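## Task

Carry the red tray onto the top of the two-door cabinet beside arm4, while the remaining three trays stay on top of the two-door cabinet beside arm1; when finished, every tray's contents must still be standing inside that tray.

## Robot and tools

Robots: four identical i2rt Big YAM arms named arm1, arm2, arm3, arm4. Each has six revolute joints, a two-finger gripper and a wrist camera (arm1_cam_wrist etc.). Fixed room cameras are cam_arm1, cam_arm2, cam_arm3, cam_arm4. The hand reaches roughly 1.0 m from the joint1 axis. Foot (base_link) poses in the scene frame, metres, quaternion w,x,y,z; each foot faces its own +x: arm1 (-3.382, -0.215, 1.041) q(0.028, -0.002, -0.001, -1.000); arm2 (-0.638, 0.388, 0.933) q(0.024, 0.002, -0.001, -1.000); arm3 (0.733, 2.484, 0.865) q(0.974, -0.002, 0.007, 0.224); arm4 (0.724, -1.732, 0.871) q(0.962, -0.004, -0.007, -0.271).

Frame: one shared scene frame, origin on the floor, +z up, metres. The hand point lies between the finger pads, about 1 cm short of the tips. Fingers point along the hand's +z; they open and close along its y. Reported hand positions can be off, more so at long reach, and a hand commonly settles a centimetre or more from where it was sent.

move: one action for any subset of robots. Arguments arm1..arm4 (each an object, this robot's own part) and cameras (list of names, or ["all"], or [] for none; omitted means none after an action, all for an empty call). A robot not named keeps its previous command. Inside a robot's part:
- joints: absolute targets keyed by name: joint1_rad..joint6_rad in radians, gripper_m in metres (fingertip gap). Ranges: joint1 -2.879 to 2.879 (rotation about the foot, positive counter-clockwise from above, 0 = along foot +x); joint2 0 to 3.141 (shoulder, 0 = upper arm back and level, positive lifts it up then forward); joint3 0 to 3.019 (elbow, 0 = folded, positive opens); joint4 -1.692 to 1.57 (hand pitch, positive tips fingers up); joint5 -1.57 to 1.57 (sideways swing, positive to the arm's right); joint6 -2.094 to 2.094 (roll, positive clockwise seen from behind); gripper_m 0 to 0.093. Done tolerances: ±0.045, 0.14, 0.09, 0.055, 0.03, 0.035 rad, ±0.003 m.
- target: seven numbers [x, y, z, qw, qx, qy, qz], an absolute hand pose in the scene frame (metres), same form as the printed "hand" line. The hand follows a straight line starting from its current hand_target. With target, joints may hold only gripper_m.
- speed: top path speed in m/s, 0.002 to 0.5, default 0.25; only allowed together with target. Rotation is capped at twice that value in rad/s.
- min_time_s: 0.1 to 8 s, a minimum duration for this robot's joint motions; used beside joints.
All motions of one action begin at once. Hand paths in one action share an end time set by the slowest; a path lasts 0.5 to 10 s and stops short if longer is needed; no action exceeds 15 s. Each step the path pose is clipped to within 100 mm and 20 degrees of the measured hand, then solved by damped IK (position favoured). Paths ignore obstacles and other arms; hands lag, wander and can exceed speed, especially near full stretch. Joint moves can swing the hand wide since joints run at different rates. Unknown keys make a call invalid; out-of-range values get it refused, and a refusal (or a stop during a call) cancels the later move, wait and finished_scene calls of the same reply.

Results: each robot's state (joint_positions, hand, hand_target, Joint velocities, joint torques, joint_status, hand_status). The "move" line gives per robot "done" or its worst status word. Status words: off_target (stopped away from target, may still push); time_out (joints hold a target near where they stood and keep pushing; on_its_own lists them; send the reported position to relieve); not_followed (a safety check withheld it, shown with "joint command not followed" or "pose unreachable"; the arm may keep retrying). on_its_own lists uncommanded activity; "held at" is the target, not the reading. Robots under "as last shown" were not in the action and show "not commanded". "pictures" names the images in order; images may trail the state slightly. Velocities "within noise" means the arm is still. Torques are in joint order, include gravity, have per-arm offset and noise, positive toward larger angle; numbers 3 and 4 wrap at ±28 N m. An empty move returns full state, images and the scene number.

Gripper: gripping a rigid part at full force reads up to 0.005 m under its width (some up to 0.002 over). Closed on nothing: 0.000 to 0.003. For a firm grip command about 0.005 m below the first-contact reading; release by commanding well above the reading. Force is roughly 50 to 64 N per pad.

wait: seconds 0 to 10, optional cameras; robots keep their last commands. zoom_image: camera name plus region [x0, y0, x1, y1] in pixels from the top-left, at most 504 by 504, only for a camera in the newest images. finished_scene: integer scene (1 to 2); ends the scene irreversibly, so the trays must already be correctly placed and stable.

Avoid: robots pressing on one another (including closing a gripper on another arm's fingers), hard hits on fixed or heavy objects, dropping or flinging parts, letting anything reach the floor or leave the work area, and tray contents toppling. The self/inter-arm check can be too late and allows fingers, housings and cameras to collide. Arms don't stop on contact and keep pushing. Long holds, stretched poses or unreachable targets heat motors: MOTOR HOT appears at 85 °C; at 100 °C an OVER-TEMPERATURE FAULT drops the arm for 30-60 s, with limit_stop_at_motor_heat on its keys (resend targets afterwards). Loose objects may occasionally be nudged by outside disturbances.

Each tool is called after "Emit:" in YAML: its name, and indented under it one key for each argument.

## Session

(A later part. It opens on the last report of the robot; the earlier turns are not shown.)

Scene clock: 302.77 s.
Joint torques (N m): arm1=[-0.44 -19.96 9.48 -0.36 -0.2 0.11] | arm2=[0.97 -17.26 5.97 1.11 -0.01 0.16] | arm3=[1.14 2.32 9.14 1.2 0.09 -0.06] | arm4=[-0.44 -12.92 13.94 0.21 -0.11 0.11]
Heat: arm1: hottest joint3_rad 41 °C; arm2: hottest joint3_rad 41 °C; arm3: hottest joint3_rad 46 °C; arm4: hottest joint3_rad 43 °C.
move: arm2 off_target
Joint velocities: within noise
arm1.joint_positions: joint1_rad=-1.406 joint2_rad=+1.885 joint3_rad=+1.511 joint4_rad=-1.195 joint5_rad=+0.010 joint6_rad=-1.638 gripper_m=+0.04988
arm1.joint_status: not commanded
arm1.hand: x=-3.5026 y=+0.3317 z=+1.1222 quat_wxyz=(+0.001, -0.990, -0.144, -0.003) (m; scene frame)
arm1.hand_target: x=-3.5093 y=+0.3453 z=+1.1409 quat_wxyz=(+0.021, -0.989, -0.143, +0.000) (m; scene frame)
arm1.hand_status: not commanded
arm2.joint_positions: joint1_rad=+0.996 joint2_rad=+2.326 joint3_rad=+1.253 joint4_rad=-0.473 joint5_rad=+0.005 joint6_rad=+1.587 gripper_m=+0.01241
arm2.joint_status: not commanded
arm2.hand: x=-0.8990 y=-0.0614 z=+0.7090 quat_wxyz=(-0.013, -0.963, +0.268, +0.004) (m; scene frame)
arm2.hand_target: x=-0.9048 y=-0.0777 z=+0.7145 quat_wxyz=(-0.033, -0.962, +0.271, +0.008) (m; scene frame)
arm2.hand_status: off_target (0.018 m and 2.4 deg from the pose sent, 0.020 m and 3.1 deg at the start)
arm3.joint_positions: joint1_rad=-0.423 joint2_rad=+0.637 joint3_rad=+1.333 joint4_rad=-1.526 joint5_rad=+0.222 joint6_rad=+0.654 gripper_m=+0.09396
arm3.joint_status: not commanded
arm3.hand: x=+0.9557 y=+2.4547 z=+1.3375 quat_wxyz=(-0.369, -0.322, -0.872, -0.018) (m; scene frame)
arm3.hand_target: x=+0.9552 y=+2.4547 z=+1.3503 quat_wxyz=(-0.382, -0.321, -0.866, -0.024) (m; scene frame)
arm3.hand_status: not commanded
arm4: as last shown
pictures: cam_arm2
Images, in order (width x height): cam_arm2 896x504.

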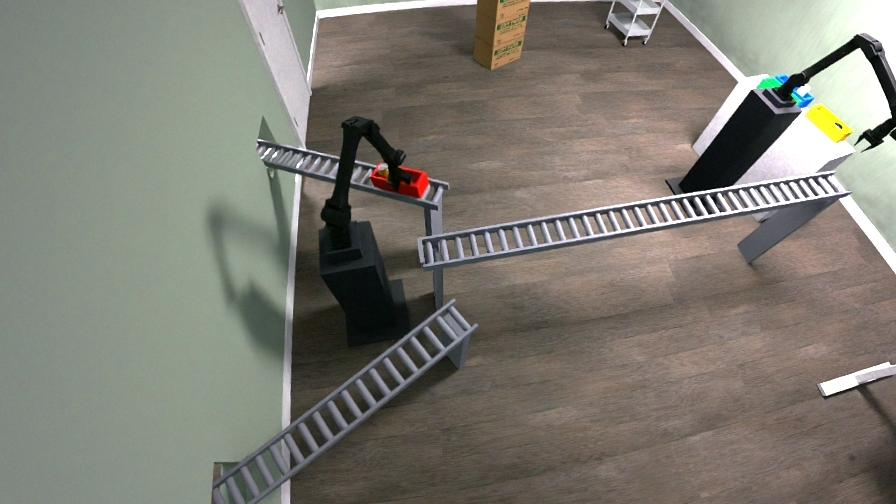

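Emit:
move:
  arm2: {"joints":{"gripper_m":0.05}}
  cameras: ["cam_arm2"]

Emit:
move:
  arm2: {"target":[-0.905,-0.07,0.95,-0.033,-0.9635,0.272,0.008],"speed":0.25}
  cameras: ["cam_arm2","cam_arm4"]

Emit:
zoom_image:
  camera: "cam_arm2"
  region: [240, 110, 460, 230]

Emit:
wait:
  seconds: 2
  cameras: ["cam_arm4","arm4_cam_wrist"]

Emit:
zoom_image:
  camera: "cam_arm4"
  region: [380, 200, 530, 340]

Scene clock: 308.20 s.
Joint torques (N m): arm1=[-0.56 -19.96 9.44 -0.39 -0.2 0.11] | arm2=[0.79 -17.08 5.82 0.8 0.01 0.15] | arm3=[1.08 2.37 9.14 1.18 0.08 -0.05] | arm4=[-0.79 -12.81 13.81 0.25 -0.09 0.1]
Heat: arm1: hottest joint3_rad 41 °C; arm2: hottest joint3_rad 41 °C; arm3: hottest joint3_rad 46 °C; arm4: hottest joint3_rad 44 °C.
move: arm2 done
Joint velocities: within noise
arm1, arm3, arm4: as last shown
arm2.joint_positions: joint1_rad=+0.996 joint2_rad=+2.325 joint3_rad=+1.255 joint4_rad=-0.465 joint5_rad=+0.004 joint6_rad=+1.588 gripper_m=+0.04986
arm2.joint_status: all done
arm2.hand: x=-0.9006 y=-0.0644 z=+0.7098 quat_wxyz=(-0.018, -0.963, +0.268, +0.005) (m; scene frame)
arm2.hand_target: x=-0.9049 y=-0.0778 z=+0.7145 quat_wxyz=(-0.033, -0.962, +0.272, +0.008) (m; scene frame)
arm2.hand_status: not commanded
pictures: cam_arm2
Images, in order (width x height): cam_arm2 896x504.

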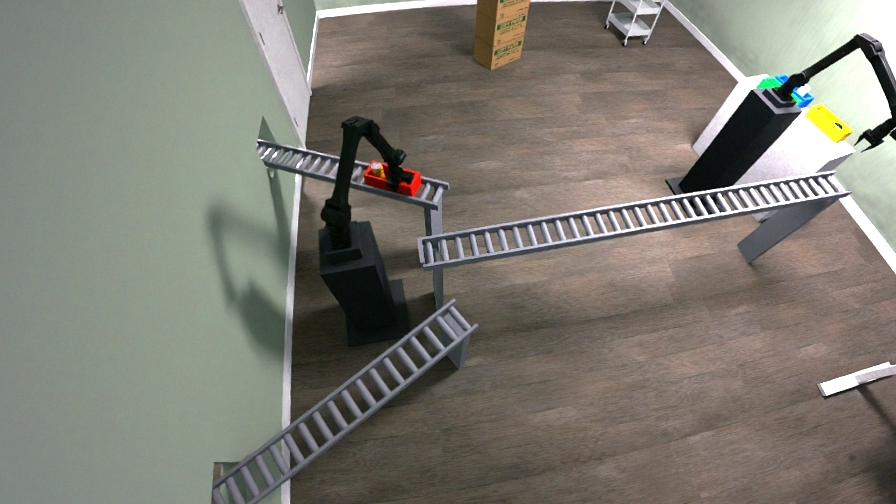

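Scene clock: 309.97 s.
Joint torques (N m): arm1=[-0.38 -19.96 9.44 -0.35 -0.2 0.1] | arm2=[0.03 -14.92 10.47 -0.13 0.14 0.1] | arm3=[1.08 2.43 9.17 1.22 0.09 -0.06] | arm4=[-0.56 -12.69 14.02 0.12 -0.07 0.08]
Heat: arm1: hottest joint3_rad 41 °C; arm2: hottest joint3_rad 41 °C; arm3: hottest joint3_rad 46 °C; arm4: hottest joint3_rad 44 °C.
move: arm2 off_target
Joint velocities: within noise
arm1, arm3, arm4: as last shown
arm2.joint_positions: joint1_rad=+1.001 joint2_rad=+1.854 joint3_rad=+1.244 joint4_rad=-0.910 joint5_rad=+0.001 joint6_rad=+1.587 gripper_m=+0.04995
arm2.joint_status: not commanded
arm2.hand: x=-0.8966 y=-0.0610 z=+0.9414 quat_wxyz=(-0.025, -0.964, +0.266, +0.005) (m; scene frame)
arm2.hand_target: x=-0.9048 y=-0.0697 z=+0.9501 quat_wxyz=(-0.033, -0.962, +0.271, +0.008) (m; scene frame)
arm2.hand_status: off_target (0.015 m and 1.2 deg from the pose sent, 0.240 m and 1.9 deg at the start)
pictures: cam_arm2, cam_arm4
Images, in order (width x height): cam_arm2 896x504, cam_arm4 896x504.

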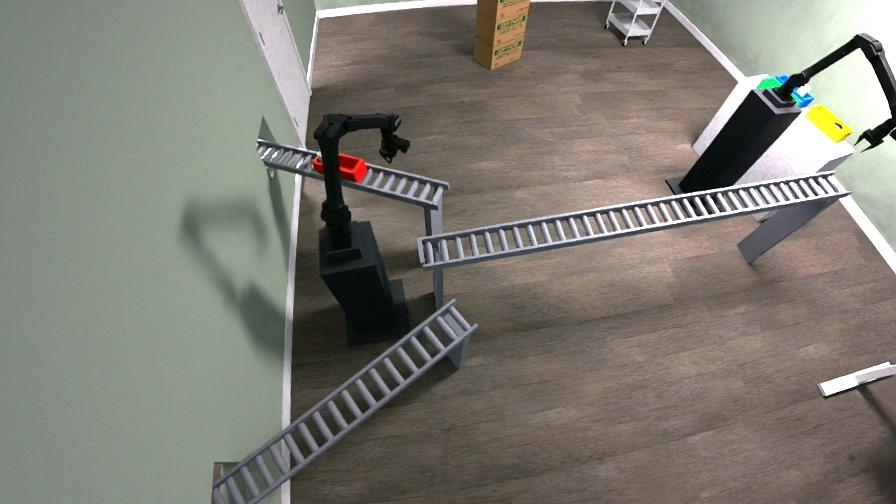

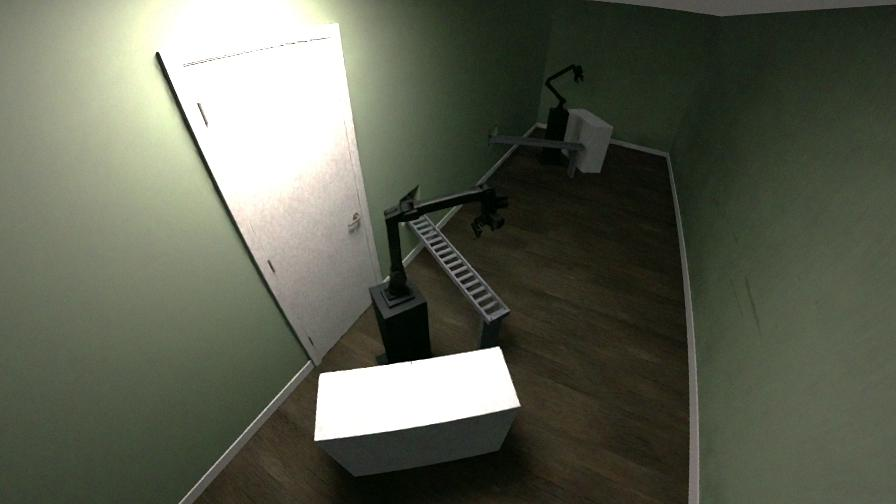

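Scaled by 2.291 from the camera's 896x504 image, which has a finer 1280x720 frame.

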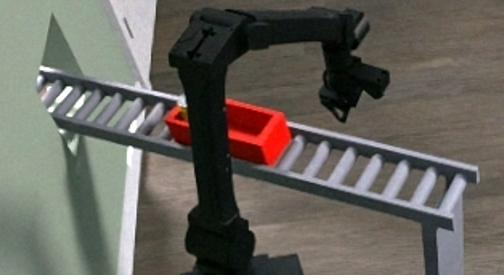

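Scene clock: 311.97 s.
Joint torques (N m): arm1=[-0.5 -20.07 9.5 -0.36 -0.22 0.11] | arm2=[0.21 -14.97 10.45 -0.08 0.15 0.11] | arm3=[0.97 2.43 9.13 1.13 0.09 -0.06] | arm4=[-0.67 -13.16 13.81 0.23 -0.12 0.08]
Heat: arm1: hottest joint3_rad 41 °C; arm2: hottest joint3_rad 42 °C; arm3: hottest joint3_rad 46 °C; arm4: hottest joint3_rad 44 °C.
Joint velocities: within noise
arm1.joint_positions: joint1_rad=-1.406 joint2_rad=+1.885 joint3_rad=+1.511 joint4_rad=-1.195 joint5_rad=+0.010 joint6_rad=-1.638 gripper_m=+0.04988
arm1.joint_status: not commanded
arm1.hand: x=-3.5026 y=+0.3317 z=+1.1222 quat_wxyz=(+0.001, -0.990, -0.144, -0.003) (m; scene frame)
arm1.hand_target: x=-3.5093 y=+0.3453 z=+1.1409 quat_wxyz=(+0.021, -0.989, -0.143, +0.000) (m; scene frame)
arm1.hand_status: not commanded
arm2.joint_positions: joint1_rad=+1.001 joint2_rad=+1.854 joint3_rad=+1.244 joint4_rad=-0.910 joint5_rad=+0.001 joint6_rad=+1.587 gripper_m=+0.04995
arm2.joint_status: not commanded
arm2.hand: x=-0.8966 y=-0.0610 z=+0.9414 quat_wxyz=(-0.025, -0.964, +0.266, +0.005) (m; scene frame)
arm2.hand_target: x=-0.9048 y=-0.0697 z=+0.9501 quat_wxyz=(-0.033, -0.962, +0.271, +0.008) (m; scene frame)
arm2.hand_status: off_target (0.015 m and 1.2 deg from the pose sent, 0.240 m and 1.9 deg at the start)
arm3.joint_positions: joint1_rad=-0.423 joint2_rad=+0.637 joint3_rad=+1.333 joint4_rad=-1.526 joint5_rad=+0.222 joint6_rad=+0.654 gripper_m=+0.09396
arm3.joint_status: not commanded
arm3.hand: x=+0.9557 y=+2.4547 z=+1.3375 quat_wxyz=(-0.369, -0.322, -0.872, -0.018) (m; scene frame)
arm3.hand_target: x=+0.9552 y=+2.4547 z=+1.3503 quat_wxyz=(-0.382, -0.321, -0.866, -0.024) (m; scene frame)
arm3.hand_status: not commanded
arm4.joint_positions: joint1_rad=+1.262 joint2_rad=+1.598 joint3_rad=+1.745 joint4_rad=-1.696 joint5_rad=-0.014 joint6_rad=+1.187 gripper_m=+0.09396
arm4.joint_status: not commanded
arm4.hand: x=+1.0846 y=-1.4107 z=+1.1862 quat_wxyz=(-0.007, -0.235, -0.972, -0.008) (m; scene frame)
arm4.hand_target: x=+1.0894 y=-1.4006 z=+1.1995 quat_wxyz=(-0.015, -0.238, -0.971, -0.021) (m; scene frame)
arm4.hand_status: not commanded
wait: 2.00 s; at rest by 0.27 s
pictures: arm4_cam_wrist, cam_arm4
Images, in order (width x height): arm4_cam_wrist 896x504, cam_arm4 896x504.

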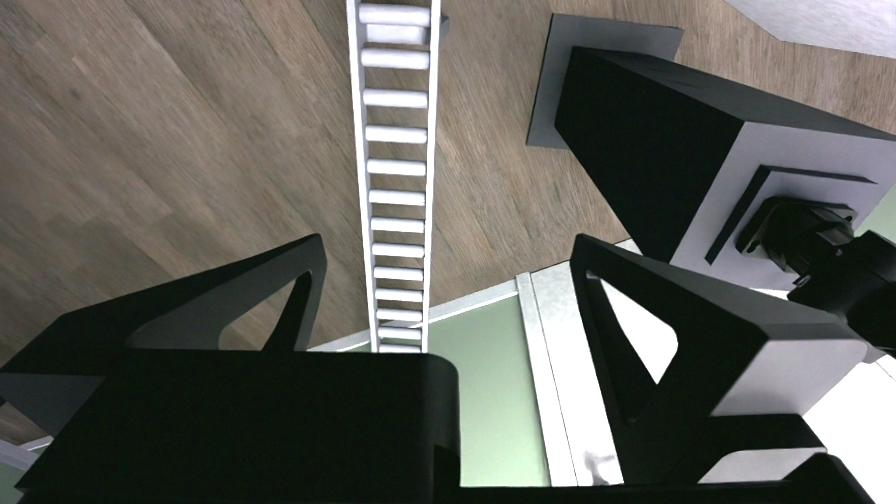

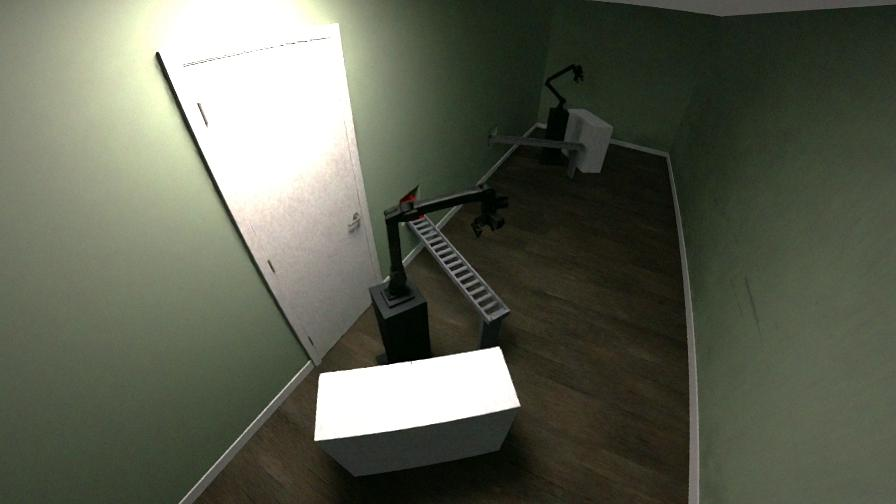

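Scaled by 3.360 from the camera's 896x504 image, which has a finer 1280x720 frame.

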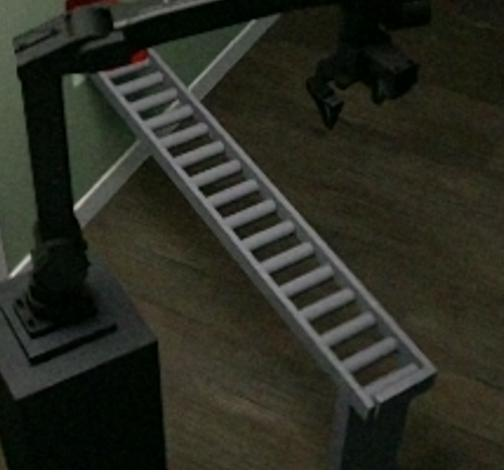

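Emit:
wait:
  seconds: 1
  cameras: ["cam_arm4","arm4_cam_wrist"]

Emit:
zoom_image:
  camera: "cam_arm4"
  region: [380, 200, 530, 340]

Scene clock: 314.90 s.
Joint torques (N m): arm1=[-0.32 -19.96 9.43 -0.4 -0.2 0.11] | arm2=[0.21 -14.92 10.47 -0.09 0.14 0.09] | arm3=[0.79 2.43 9.13 1.21 0.09 -0.07] | arm4=[-0.79 -12.75 13.96 0.17 -0.09 0.11]
Heat: arm1: hottest joint3_rad 41 °C; arm2: hottest joint3_rad 42 °C; arm3: hottest joint3_rad 46 °C; arm4: hottest joint3_rad 44 °C.
Joint velocities: within noise
arm1.joint_positions: joint1_rad=-1.406 joint2_rad=+1.885 joint3_rad=+1.511 joint4_rad=-1.195 joint5_rad=+0.010 joint6_rad=-1.638 gripper_m=+0.04988
arm1.joint_status: not commanded
arm1.hand: x=-3.5026 y=+0.3317 z=+1.1222 quat_wxyz=(+0.001, -0.990, -0.144, -0.003) (m; scene frame)
arm1.hand_target: x=-3.5093 y=+0.3453 z=+1.1409 quat_wxyz=(+0.021, -0.989, -0.143, +0.000) (m; scene frame)
arm1.hand_status: not commanded
arm2.joint_positions: joint1_rad=+1.001 joint2_rad=+1.854 joint3_rad=+1.244 joint4_rad=-0.910 joint5_rad=+0.001 joint6_rad=+1.587 gripper_m=+0.04995
arm2.joint_status: not commanded
arm2.hand: x=-0.8966 y=-0.0610 z=+0.9414 quat_wxyz=(-0.025, -0.964, +0.266, +0.005) (m; scene frame)
arm2.hand_target: x=-0.9048 y=-0.0697 z=+0.9501 quat_wxyz=(-0.033, -0.962, +0.271, +0.008) (m; scene frame)
arm2.hand_status: off_target (0.015 m and 1.2 deg from the pose sent, 0.240 m and 1.9 deg at the start)
arm3.joint_positions: joint1_rad=-0.423 joint2_rad=+0.637 joint3_rad=+1.333 joint4_rad=-1.526 joint5_rad=+0.222 joint6_rad=+0.654 gripper_m=+0.09396
arm3.joint_status: not commanded
arm3.hand: x=+0.9557 y=+2.4547 z=+1.3375 quat_wxyz=(-0.369, -0.322, -0.872, -0.018) (m; scene frame)
arm3.hand_target: x=+0.9552 y=+2.4547 z=+1.3503 quat_wxyz=(-0.382, -0.321, -0.866, -0.024) (m; scene frame)
arm3.hand_status: not commanded
arm4.joint_positions: joint1_rad=+1.262 joint2_rad=+1.598 joint3_rad=+1.745 joint4_rad=-1.696 joint5_rad=-0.014 joint6_rad=+1.187 gripper_m=+0.09396
arm4.joint_status: not commanded
arm4.hand: x=+1.0846 y=-1.4107 z=+1.1862 quat_wxyz=(-0.007, -0.235, -0.972, -0.008) (m; scene frame)
arm4.hand_target: x=+1.0894 y=-1.4006 z=+1.1995 quat_wxyz=(-0.015, -0.238, -0.971, -0.021) (m; scene frame)
arm4.hand_status: not commanded
wait: 1.00 s; at rest from the start
pictures: arm4_cam_wrist, cam_arm4
Images, in order (width x height): arm4_cam_wrist 896x504, cam_arm4 896x504.

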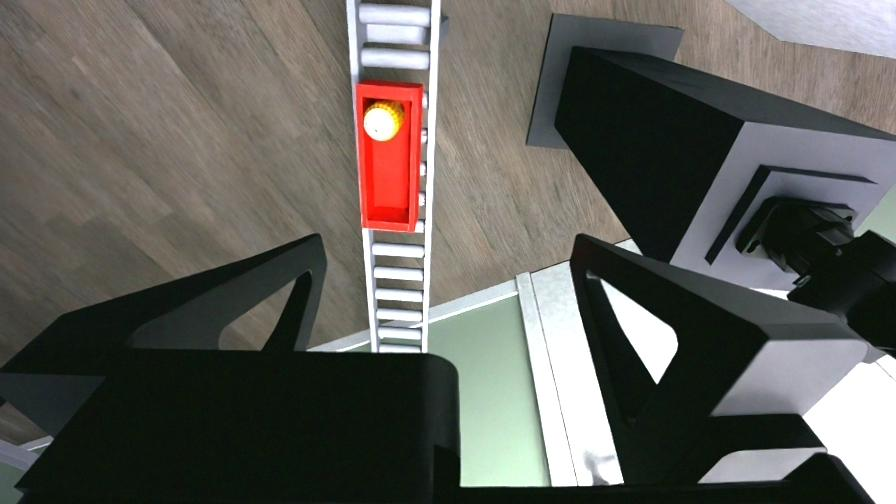

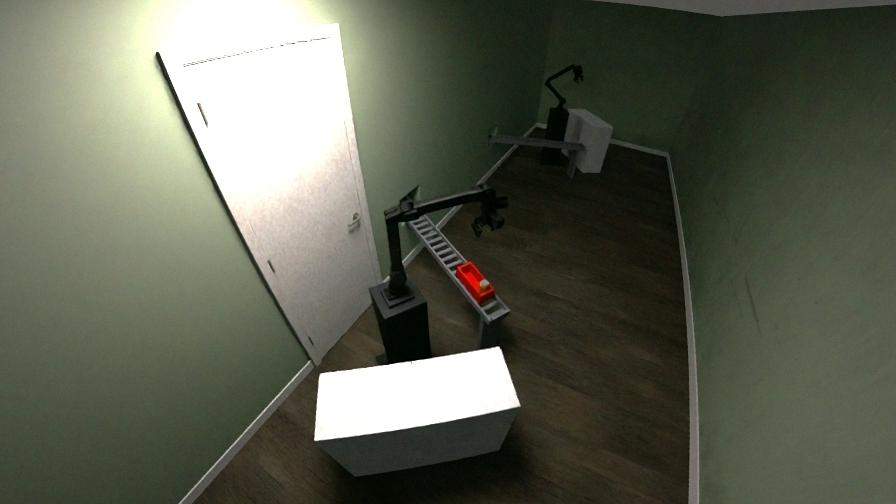

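Scaled by 3.360 from the camera's 896x504 image, which has a finer 1280x720 frame.

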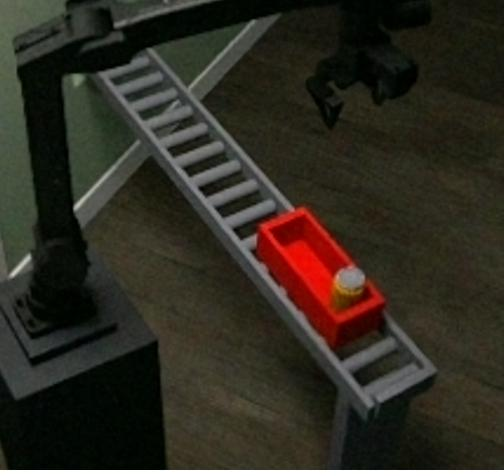

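Emit:
wait:
  seconds: 0.5
  cameras: ["cam_arm4","arm4_cam_wrist"]

Emit:
zoom_image:
  camera: "arm4_cam_wrist"
  region: [300, 0, 500, 200]

Scene clock: 317.23 s.
Joint torques (N m): arm1=[-0.5 -19.9 9.47 -0.35 -0.22 0.1] | arm2=[0.21 -14.8 10.5 -0.1 0.13 0.11] | arm3=[0.91 2.37 9.14 1.22 0.1 -0.05] | arm4=[-0.5 -13.22 13.91 0.05 -0.09 0.06]
Heat: arm1: hottest joint3_rad 41 °C; arm2: hottest joint3_rad 42 °C; arm3: hottest joint3_rad 46 °C; arm4: hottest joint3_rad 45 °C.
Joint velocities: within noise
arm1.joint_positions: joint1_rad=-1.406 joint2_rad=+1.885 joint3_rad=+1.511 joint4_rad=-1.195 joint5_rad=+0.010 joint6_rad=-1.638 gripper_m=+0.04988
arm1.joint_status: not commanded
arm1.hand: x=-3.5026 y=+0.3317 z=+1.1222 quat_wxyz=(+0.001, -0.990, -0.144, -0.003) (m; scene frame)
arm1.hand_target: x=-3.5093 y=+0.3453 z=+1.1409 quat_wxyz=(+0.021, -0.989, -0.143, +0.000) (m; scene frame)
arm1.hand_status: not commanded
arm2.joint_positions: joint1_rad=+1.001 joint2_rad=+1.854 joint3_rad=+1.244 joint4_rad=-0.910 joint5_rad=+0.001 joint6_rad=+1.587 gripper_m=+0.04995
arm2.joint_status: not commanded
arm2.hand: x=-0.8966 y=-0.0610 z=+0.9414 quat_wxyz=(-0.025, -0.964, +0.266, +0.005) (m; scene frame)
arm2.hand_target: x=-0.9048 y=-0.0697 z=+0.9501 quat_wxyz=(-0.033, -0.962, +0.271, +0.008) (m; scene frame)
arm2.hand_status: off_target (0.015 m and 1.2 deg from the pose sent, 0.240 m and 1.9 deg at the start)
arm3.joint_positions: joint1_rad=-0.423 joint2_rad=+0.637 joint3_rad=+1.333 joint4_rad=-1.526 joint5_rad=+0.222 joint6_rad=+0.654 gripper_m=+0.09396
arm3.joint_status: not commanded
arm3.hand: x=+0.9557 y=+2.4547 z=+1.3375 quat_wxyz=(-0.369, -0.322, -0.872, -0.018) (m; scene frame)
arm3.hand_target: x=+0.9552 y=+2.4547 z=+1.3503 quat_wxyz=(-0.382, -0.321, -0.866, -0.024) (m; scene frame)
arm3.hand_status: not commanded
arm4.joint_positions: joint1_rad=+1.262 joint2_rad=+1.598 joint3_rad=+1.745 joint4_rad=-1.696 joint5_rad=-0.014 joint6_rad=+1.187 gripper_m=+0.09396
arm4.joint_status: not commanded
arm4.hand: x=+1.0846 y=-1.4107 z=+1.1862 quat_wxyz=(-0.007, -0.235, -0.972, -0.008) (m; scene frame)
arm4.hand_target: x=+1.0894 y=-1.4006 z=+1.1995 quat_wxyz=(-0.015, -0.238, -0.971, -0.021) (m; scene frame)
arm4.hand_status: not commanded
wait: 0.50 s; at rest from the start
pictures: arm4_cam_wrist, cam_arm4
Images, in order (width x height): arm4_cam_wrist 896x504, cam_arm4 896x504.

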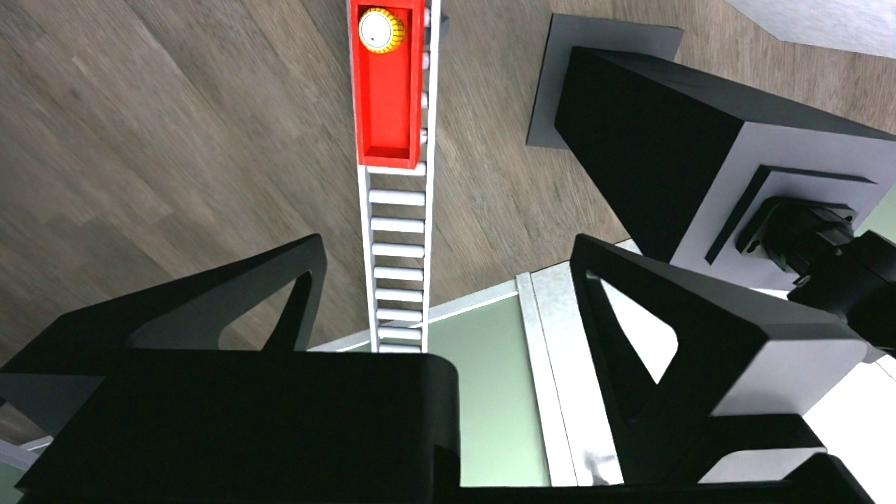

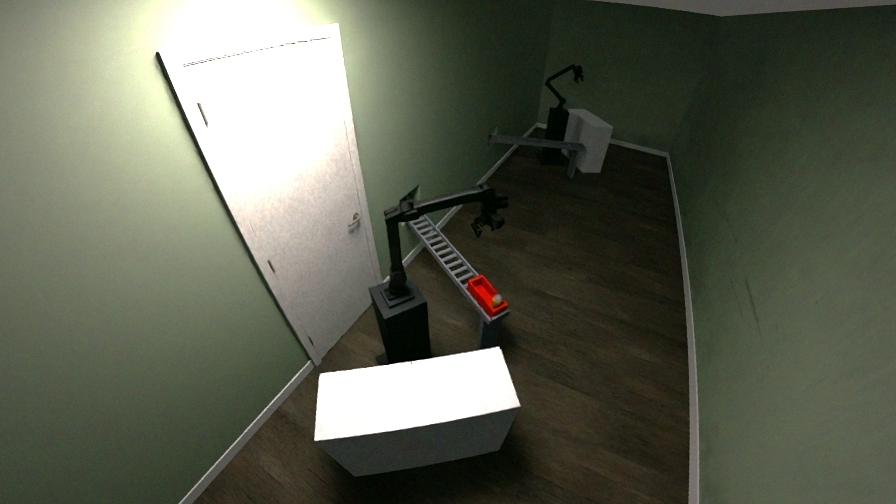

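Scaled by 2.520 from the camera's 896x504 image, which has a finer 1280x720 frame.

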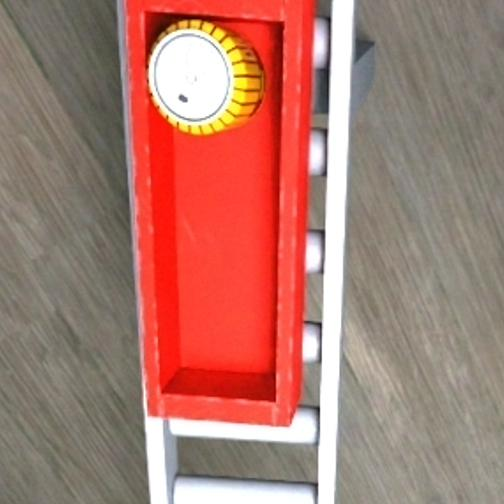

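Emit:
move:
  arm4: {"target":[1.03,-1.33,0.80,0,0.267,0.964,0],"joints":{"gripper_m":0.05}}
  cameras: ["cam_arm4","arm4_cam_wrist"]

Emit:
zoom_image:
  camera: "cam_arm4"
  region: [380, 200, 530, 340]

Scene clock: 329.67 s.
Joint torques (N m): arm1=[-0.5 -19.9 9.48 -0.34 -0.21 0.12] | arm2=[0.32 -15.03 10.45 -0.08 0.14 0.11] | arm3=[1.14 2.55 9.11 1.13 0.09 -0.06] | arm4=[-0.21 -15.85 7.41 0.92 -0.07 0.07]
Heat: arm1: hottest joint3_rad 41 °C; arm2: hottest joint3_rad 44 °C; arm3: hottest joint3_rad 46 °C; arm4: hottest joint3_rad 46 °C.
move: arm4 done
Joint velocities: within noise
arm1, arm2, arm3: as last shown
arm4.joint_positions: joint1_rad=+1.458 joint2_rad=+1.974 joint3_rad=+1.186 joint4_rad=-0.787 joint5_rad=-0.014 joint6_rad=+1.442 gripper_m=+0.05009
arm4.joint_status: all done
arm4.hand: x=+1.0308 y=-1.3360 z=+0.8029 quat_wxyz=(+0.001, -0.263, -0.965, +0.004) (m; scene frame)
arm4.hand_target: x=+1.0299 y=-1.3300 z=+0.8001 quat_wxyz=(+0.000, -0.267, -0.964, +0.000) (m; scene frame)
arm4.hand_status: done (0.007 m and 0.6 deg from the pose sent, 0.398 m and 4.0 deg at the start)
pictures: arm4_cam_wrist, cam_arm4
Images, in order (width x height): arm4_cam_wrist 896x504, cam_arm4 896x504.

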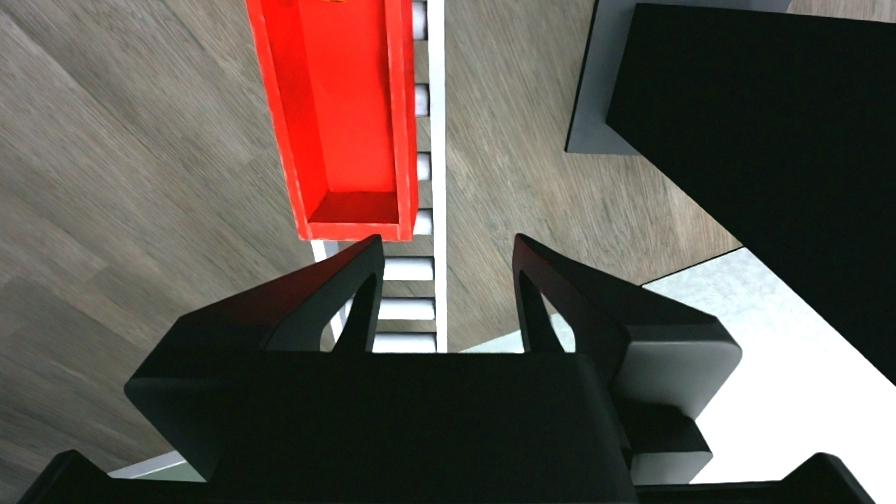

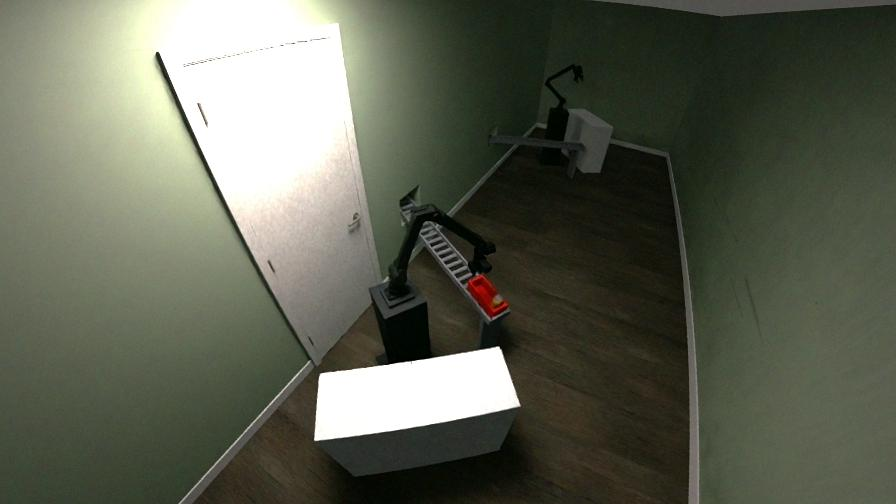

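Scaled by 3.360 from the camera's 896x504 image, which has a finer 1280x720 frame.

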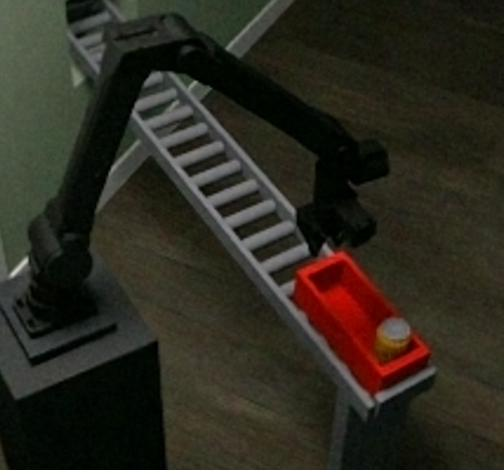

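Emit:
zoom_image:
  camera: "arm4_cam_wrist"
  region: [230, 0, 480, 250]

Scaled by 2.016 from the camera's 896x504 image, which has a finer 1280x720 frame.

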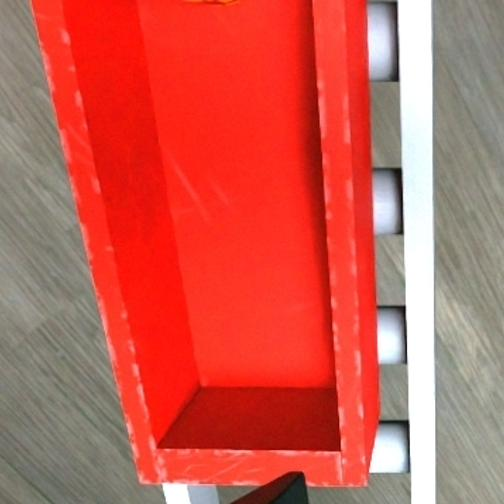

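Emit:
move:
  arm4: {"target":[1.068,-1.302,0.64,0,0.263,0.965,0]}
  cameras: ["arm4_cam_wrist"]

Scene clock: 342.03 s.
Joint torques (N m): arm1=[-0.38 -20.13 9.46 -0.42 -0.21 0.12] | arm2=[0.38 -14.86 10.47 -0.12 0.15 0.09] | arm3=[1.03 2.43 9.17 1.22 0.08 -0.05] | arm4=[-2.49 -18.32 7.87 0.51 -0.06 -0.21]
Heat: arm1: hottest joint3_rad 41 °C; arm2: hottest joint3_rad 45 °C; arm3: hottest joint3_rad 46 °C; arm4: hottest joint3_rad 45 °C.
move: arm4 off_target
Joint velocities: within noise
arm1, arm2, arm3: as last shown
arm4.joint_positions: joint1_rad=+1.458 joint2_rad=+2.370 joint3_rad=+1.357 joint4_rad=-0.575 joint5_rad=-0.014 joint6_rad=+1.442 gripper_m=+0.05009
arm4.joint_status: not commanded
arm4.hand: x=+1.0553 y=-1.3086 z=+0.6433 quat_wxyz=(+0.003, -0.264, -0.965, +0.010) (m; scene frame)
arm4.hand_target: x=+1.0678 y=-1.3022 z=+0.6405 quat_wxyz=(+0.000, -0.263, -0.965, +0.000) (m; scene frame)
arm4.hand_status: off_target (0.015 m and 1.2 deg from the pose sent, 0.170 m and 0.4 deg at the start)
pictures: arm4_cam_wrist
Images, in order (width x height): arm4_cam_wrist 896x504.

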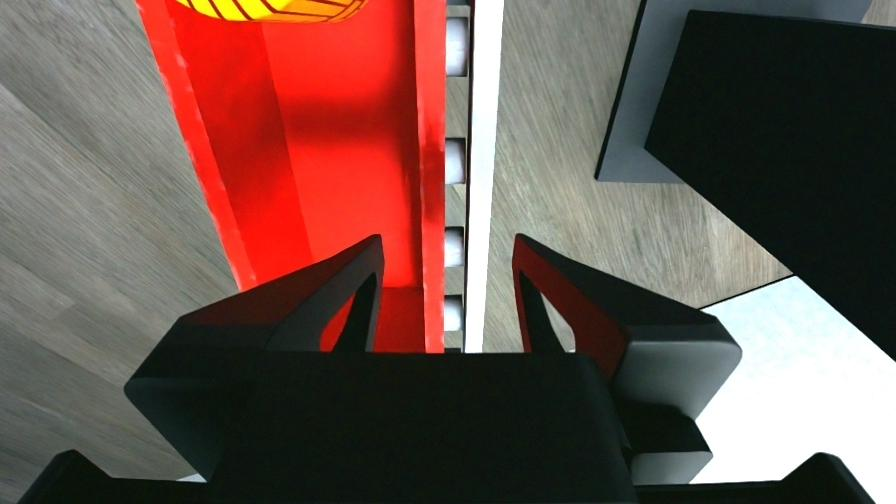

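Emit:
move:
  arm4: {"target":[1.071,-1.294,0.537,0,0.263,0.965,0],"speed":0.12}
  cameras: ["arm4_cam_wrist"]

Emit:
zoom_image:
  camera: "arm4_cam_wrist"
  region: [300, 150, 600, 400]

Scene clock: 347.03 s.
Joint torques (N m): arm1=[-0.38 -20.13 9.51 -0.43 -0.19 0.1] | arm2=[0.26 -14.86 10.44 -0.08 0.16 0.11] | arm3=[1.03 2.55 9.11 1.18 0.08 -0.06] | arm4=[-1.26 -19.25 6.79 0.64 -0.02 -0.11]
Heat: arm1: hottest joint3_rad 41 °C; arm2: hottest joint3_rad 45 °C; arm3: hottest joint3_rad 46 °C; arm4: hottest joint3_rad 44 °C.
move: arm4 off_target
Joint velocities: within noise
arm1, arm2, arm3: as last shown
arm4.joint_positions: joint1_rad=+1.458 joint2_rad=+2.611 joint3_rad=+1.505 joint4_rad=-0.477 joint5_rad=-0.014 joint6_rad=+1.442 gripper_m=+0.05009
arm4.joint_status: not commanded
arm4.hand: x=+1.0643 y=-1.2996 z=+0.5437 quat_wxyz=(+0.002, -0.264, -0.965, +0.007) (m; scene frame)
arm4.hand_target: x=+1.0708 y=-1.2942 z=+0.5373 quat_wxyz=(+0.000, -0.263, -0.965, +0.000) (m; scene frame)
arm4.hand_status: off_target (0.011 m and 0.8 deg from the pose sent, 0.108 m and 1.2 deg at the start)
pictures: arm4_cam_wrist
Images, in order (width x height): arm4_cam_wrist 896x504.

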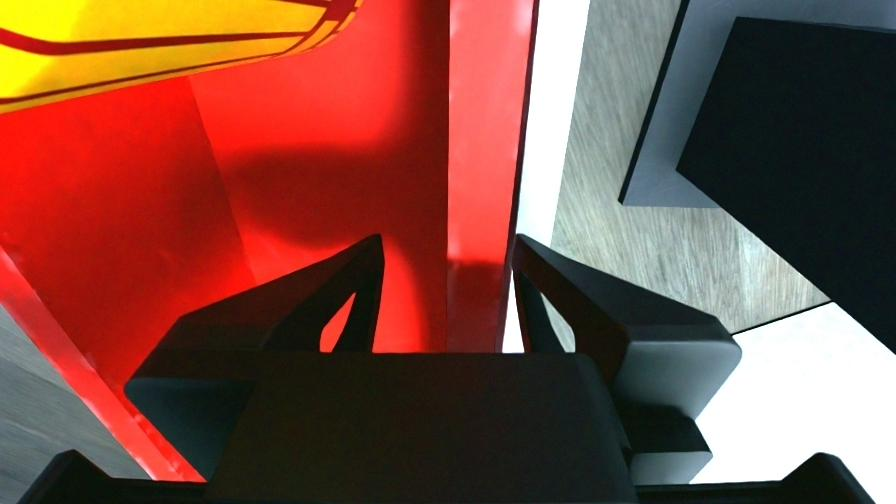

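Scaled by 1.680 from the camera's 896x504 image, which has a finer 1280x720 frame.

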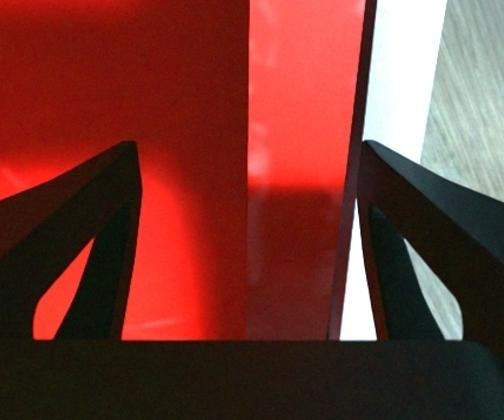

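Emit:
move:
  arm4: {"target":[1.067,-1.300,0.535,0,0.263,0.965,0],"speed":0.1}

Emit:
move:
  arm4: {"joints":{"gripper_m":0.005}}
  cameras: ["arm4_cam_wrist","cam_arm4"]

Emit:
zoom_image:
  camera: "cam_arm4"
  region: [380, 200, 530, 340]

Scene clock: 351.13 s.
Joint torques (N m): arm1=[-0.26 -19.96 9.46 -0.39 -0.2 0.11] | arm2=[-0.03 -14.86 10.51 -0.16 0.15 0.11] | arm3=[1.2 2.49 9.1 1.18 0.09 -0.05] | arm4=[-1.61 -19.37 4.88 0.69 -0.06 -0.16]
Heat: arm1: hottest joint3_rad 41 °C; arm2: hottest joint3_rad 45 °C; arm3: hottest joint3_rad 46 °C; arm4: hottest joint3_rad 44 °C.
move: arm4 done
Joint velocities: within noise
arm1, arm2, arm3: as last shown
arm4.joint_positions: joint1_rad=+1.458 joint2_rad=+2.611 joint3_rad=+1.505 joint4_rad=-0.459 joint5_rad=-0.014 joint6_rad=+1.442 gripper_m=+0.05009
arm4.joint_status: not commanded
arm4.hand: x=+1.0670 y=-1.2961 z=+0.5437 quat_wxyz=(-0.001, -0.264, -0.965, -0.001) (m; scene frame)
arm4.hand_target: x=+1.0668 y=-1.3001 z=+0.5352 quat_wxyz=(+0.000, -0.263, -0.965, +0.000) (m; scene frame)
arm4.hand_status: done (0.010 m and 0.2 deg from the pose sent, 0.009 m and 0.8 deg at the start)
pictures: none

Scene clock: 351.77 s.
Joint torques (N m): arm1=[-0.38 -19.9 9.48 -0.36 -0.19 0.11] | arm2=[0.5 -14.68 10.51 -0.09 0.16 0.1] | arm3=[1.03 2.37 9.09 1.2 0.07 -0.05] | arm4=[-1.55 -19.19 5.61 1.06 0.02 -0.18]
Heat: arm1: hottest joint3_rad 41 °C; arm2: hottest joint3_rad 45 °C; arm3: hottest joint3_rad 46 °C; arm4: hottest joint3_rad 44 °C.
move: arm4 off_target
Joint velocities: within noise
arm1, arm2, arm3: as last shown
arm4.joint_positions: joint1_rad=+1.458 joint2_rad=+2.612 joint3_rad=+1.496 joint4_rad=-0.463 joint5_rad=-0.015 joint6_rad=+1.446 gripper_m=+0.01232
arm4.joint_status: gripper_m off_target (ended at +0.01235, target +0.00500)
arm4.hand: x=+1.0625 y=-1.3017 z=+0.5414 quat_wxyz=(+0.002, -0.266, -0.964, +0.005) (m; scene frame)
arm4.hand_target: x=+1.0669 y=-1.3000 z=+0.5353 quat_wxyz=(+0.000, -0.263, -0.965, +0.000) (m; scene frame)
arm4.hand_status: not commanded
pictures: arm4_cam_wrist, cam_arm4
Images, in order (width x height): arm4_cam_wrist 896x504, cam_arm4 896x504.

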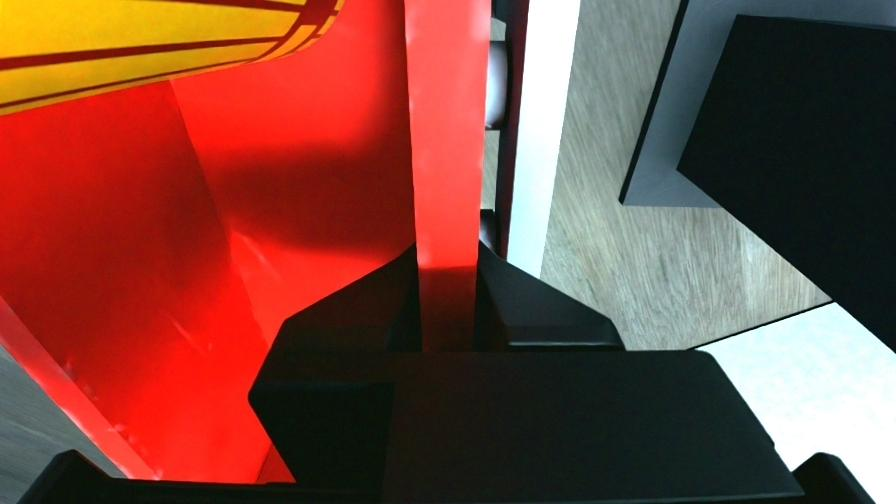

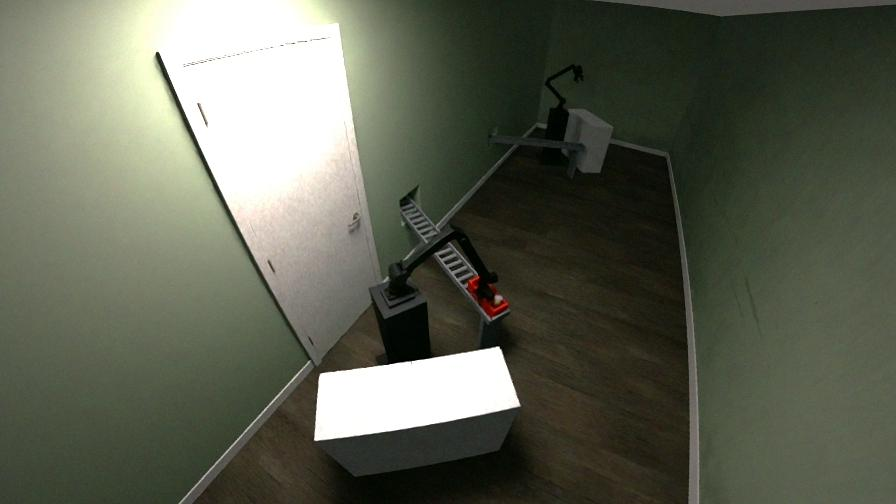

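Scaled by 3.360 from the camera's 896x504 image, which has a finer 1280x720 frame.

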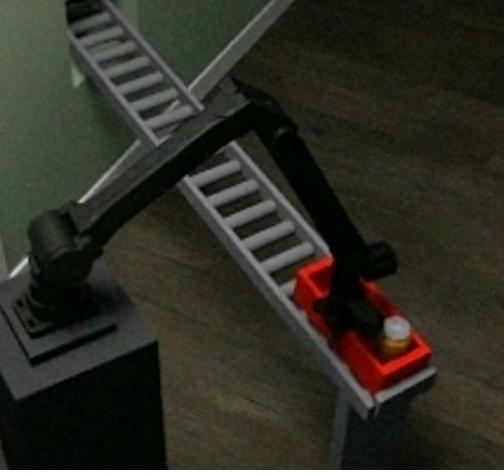

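Emit:
move:
  arm4: {"target":[1.066,-1.30,0.80,0,0.263,0.965,0],"speed":0.12}
  cameras: ["cam_arm4"]

Emit:
zoom_image:
  camera: "cam_arm4"
  region: [380, 180, 530, 320]

Emit:
move:
  arm4: {"target":[1.03,-1.36,1.06,0,0.263,0.965,0],"speed":0.15}
  cameras: ["cam_arm4"]

Emit:
zoom_image:
  camera: "cam_arm4"
  region: [380, 160, 530, 300]

Scene clock: 366.57 s.
Joint torques (N m): arm1=[-0.38 -19.84 9.44 -0.35 -0.21 0.11] | arm2=[0.15 -14.97 10.5 -0.06 0.16 0.11] | arm3=[0.91 2.49 9.1 1.18 0.09 -0.06] | arm4=[-1.9 -23.41 8.28 0.24 0.29 -0.04]
Heat: arm1: hottest joint3_rad 41 °C; arm2: hottest joint3_rad 45 °C; arm3: hottest joint3_rad 46 °C; arm4: hottest joint3_rad 42 °C.
move: arm4 off_target
Joint velocities: within noise
arm1, arm2, arm3: as last shown
arm4.joint_positions: joint1_rad=+1.458 joint2_rad=+2.124 joint3_rad=+1.332 joint4_rad=-0.846 joint5_rad=-0.024 joint6_rad=+1.430 gripper_m=+0.01232
arm4.joint_status: not commanded
arm4.hand: x=+1.0478 y=-1.3127 z=+0.7672 quat_wxyz=(+0.017, -0.258, -0.965, +0.031) (m; scene frame)
arm4.hand_target: x=+1.0654 y=-1.3007 z=+0.7996 quat_wxyz=(+0.000, -0.263, -0.965, +0.000) (m; scene frame)
arm4.hand_status: off_target (0.040 m and 4.1 deg from the pose sent, 0.259 m and 0.8 deg at the start)
pictures: cam_arm4
Images, in order (width x height): cam_arm4 896x504.

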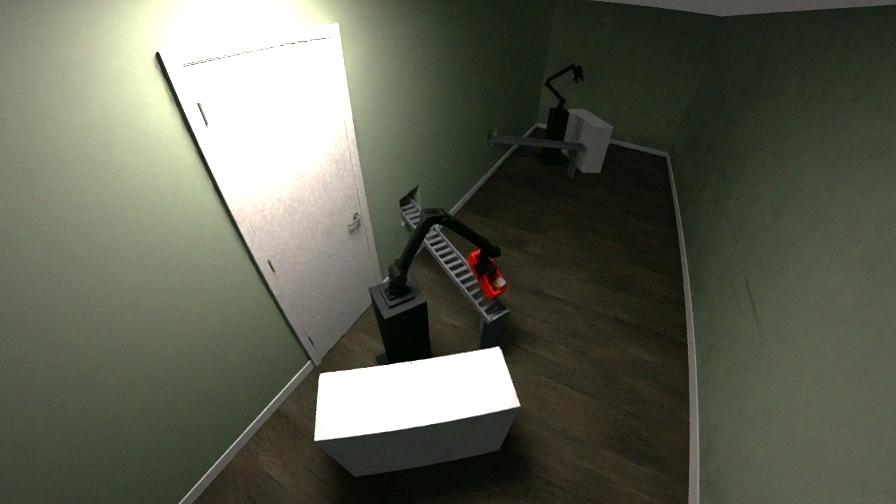

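Scaled by 3.360 from the camera's 896x504 image, which has a finer 1280x720 frame.

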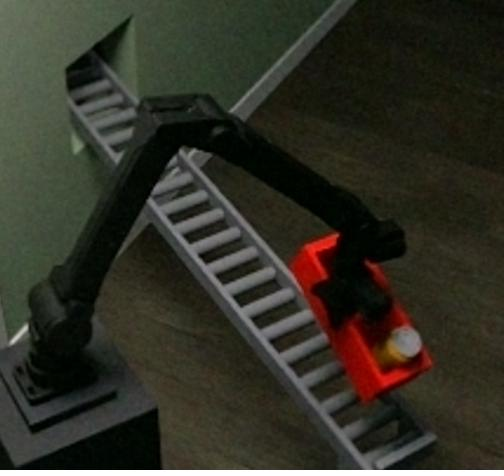

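Scene clock: 369.23 s.
Joint torques (N m): arm1=[-0.44 -20.01 9.47 -0.43 -0.2 0.11] | arm2=[0.38 -15.03 10.51 -0.14 0.15 0.1] | arm3=[0.97 2.43 9.14 1.17 0.09 -0.07] | arm4=[-1.96 -16.91 15.86 0.13 0.33 -0.21]
Heat: arm1: hottest joint3_rad 41 °C; arm2: hottest joint3_rad 46 °C; arm3: hottest joint3_rad 46 °C; arm4: hottest joint3_rad 42 °C.
move: arm4 off_target
Joint velocities: within noise
arm1, arm2, arm3: as last shown
arm4.joint_positions: joint1_rad=+1.432 joint2_rad=+1.642 joint3_rad=+1.338 joint4_rad=-1.385 joint5_rad=-0.023 joint6_rad=+1.416 gripper_m=+0.01232
arm4.joint_status: not commanded
arm4.hand: x=+1.0062 y=-1.3791 z=+1.0125 quat_wxyz=(+0.028, -0.264, -0.963, +0.054) (m; scene frame)
arm4.hand_target: x=+1.0274 y=-1.3630 z=+1.0604 quat_wxyz=(-0.001, -0.263, -0.965, +0.000) (m; scene frame)
arm4.hand_status: off_target (0.056 m and 6.9 deg from the pose sent, 0.297 m and 4.1 deg at the start)
pictures: cam_arm4
Images, in order (width x height): cam_arm4 896x504.

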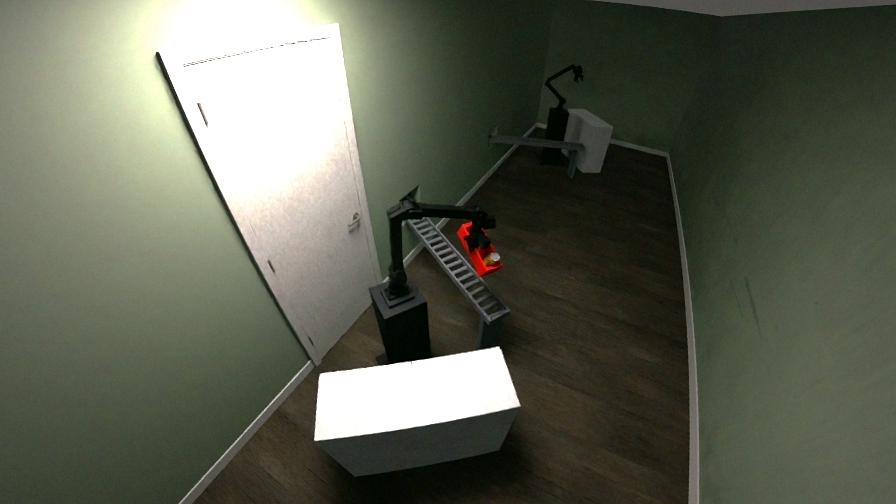

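Scaled by 3.360 from the camera's 896x504 image, which has a finer 1280x720 frame.

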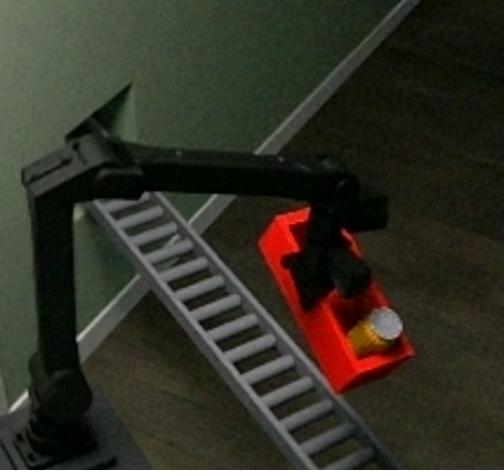

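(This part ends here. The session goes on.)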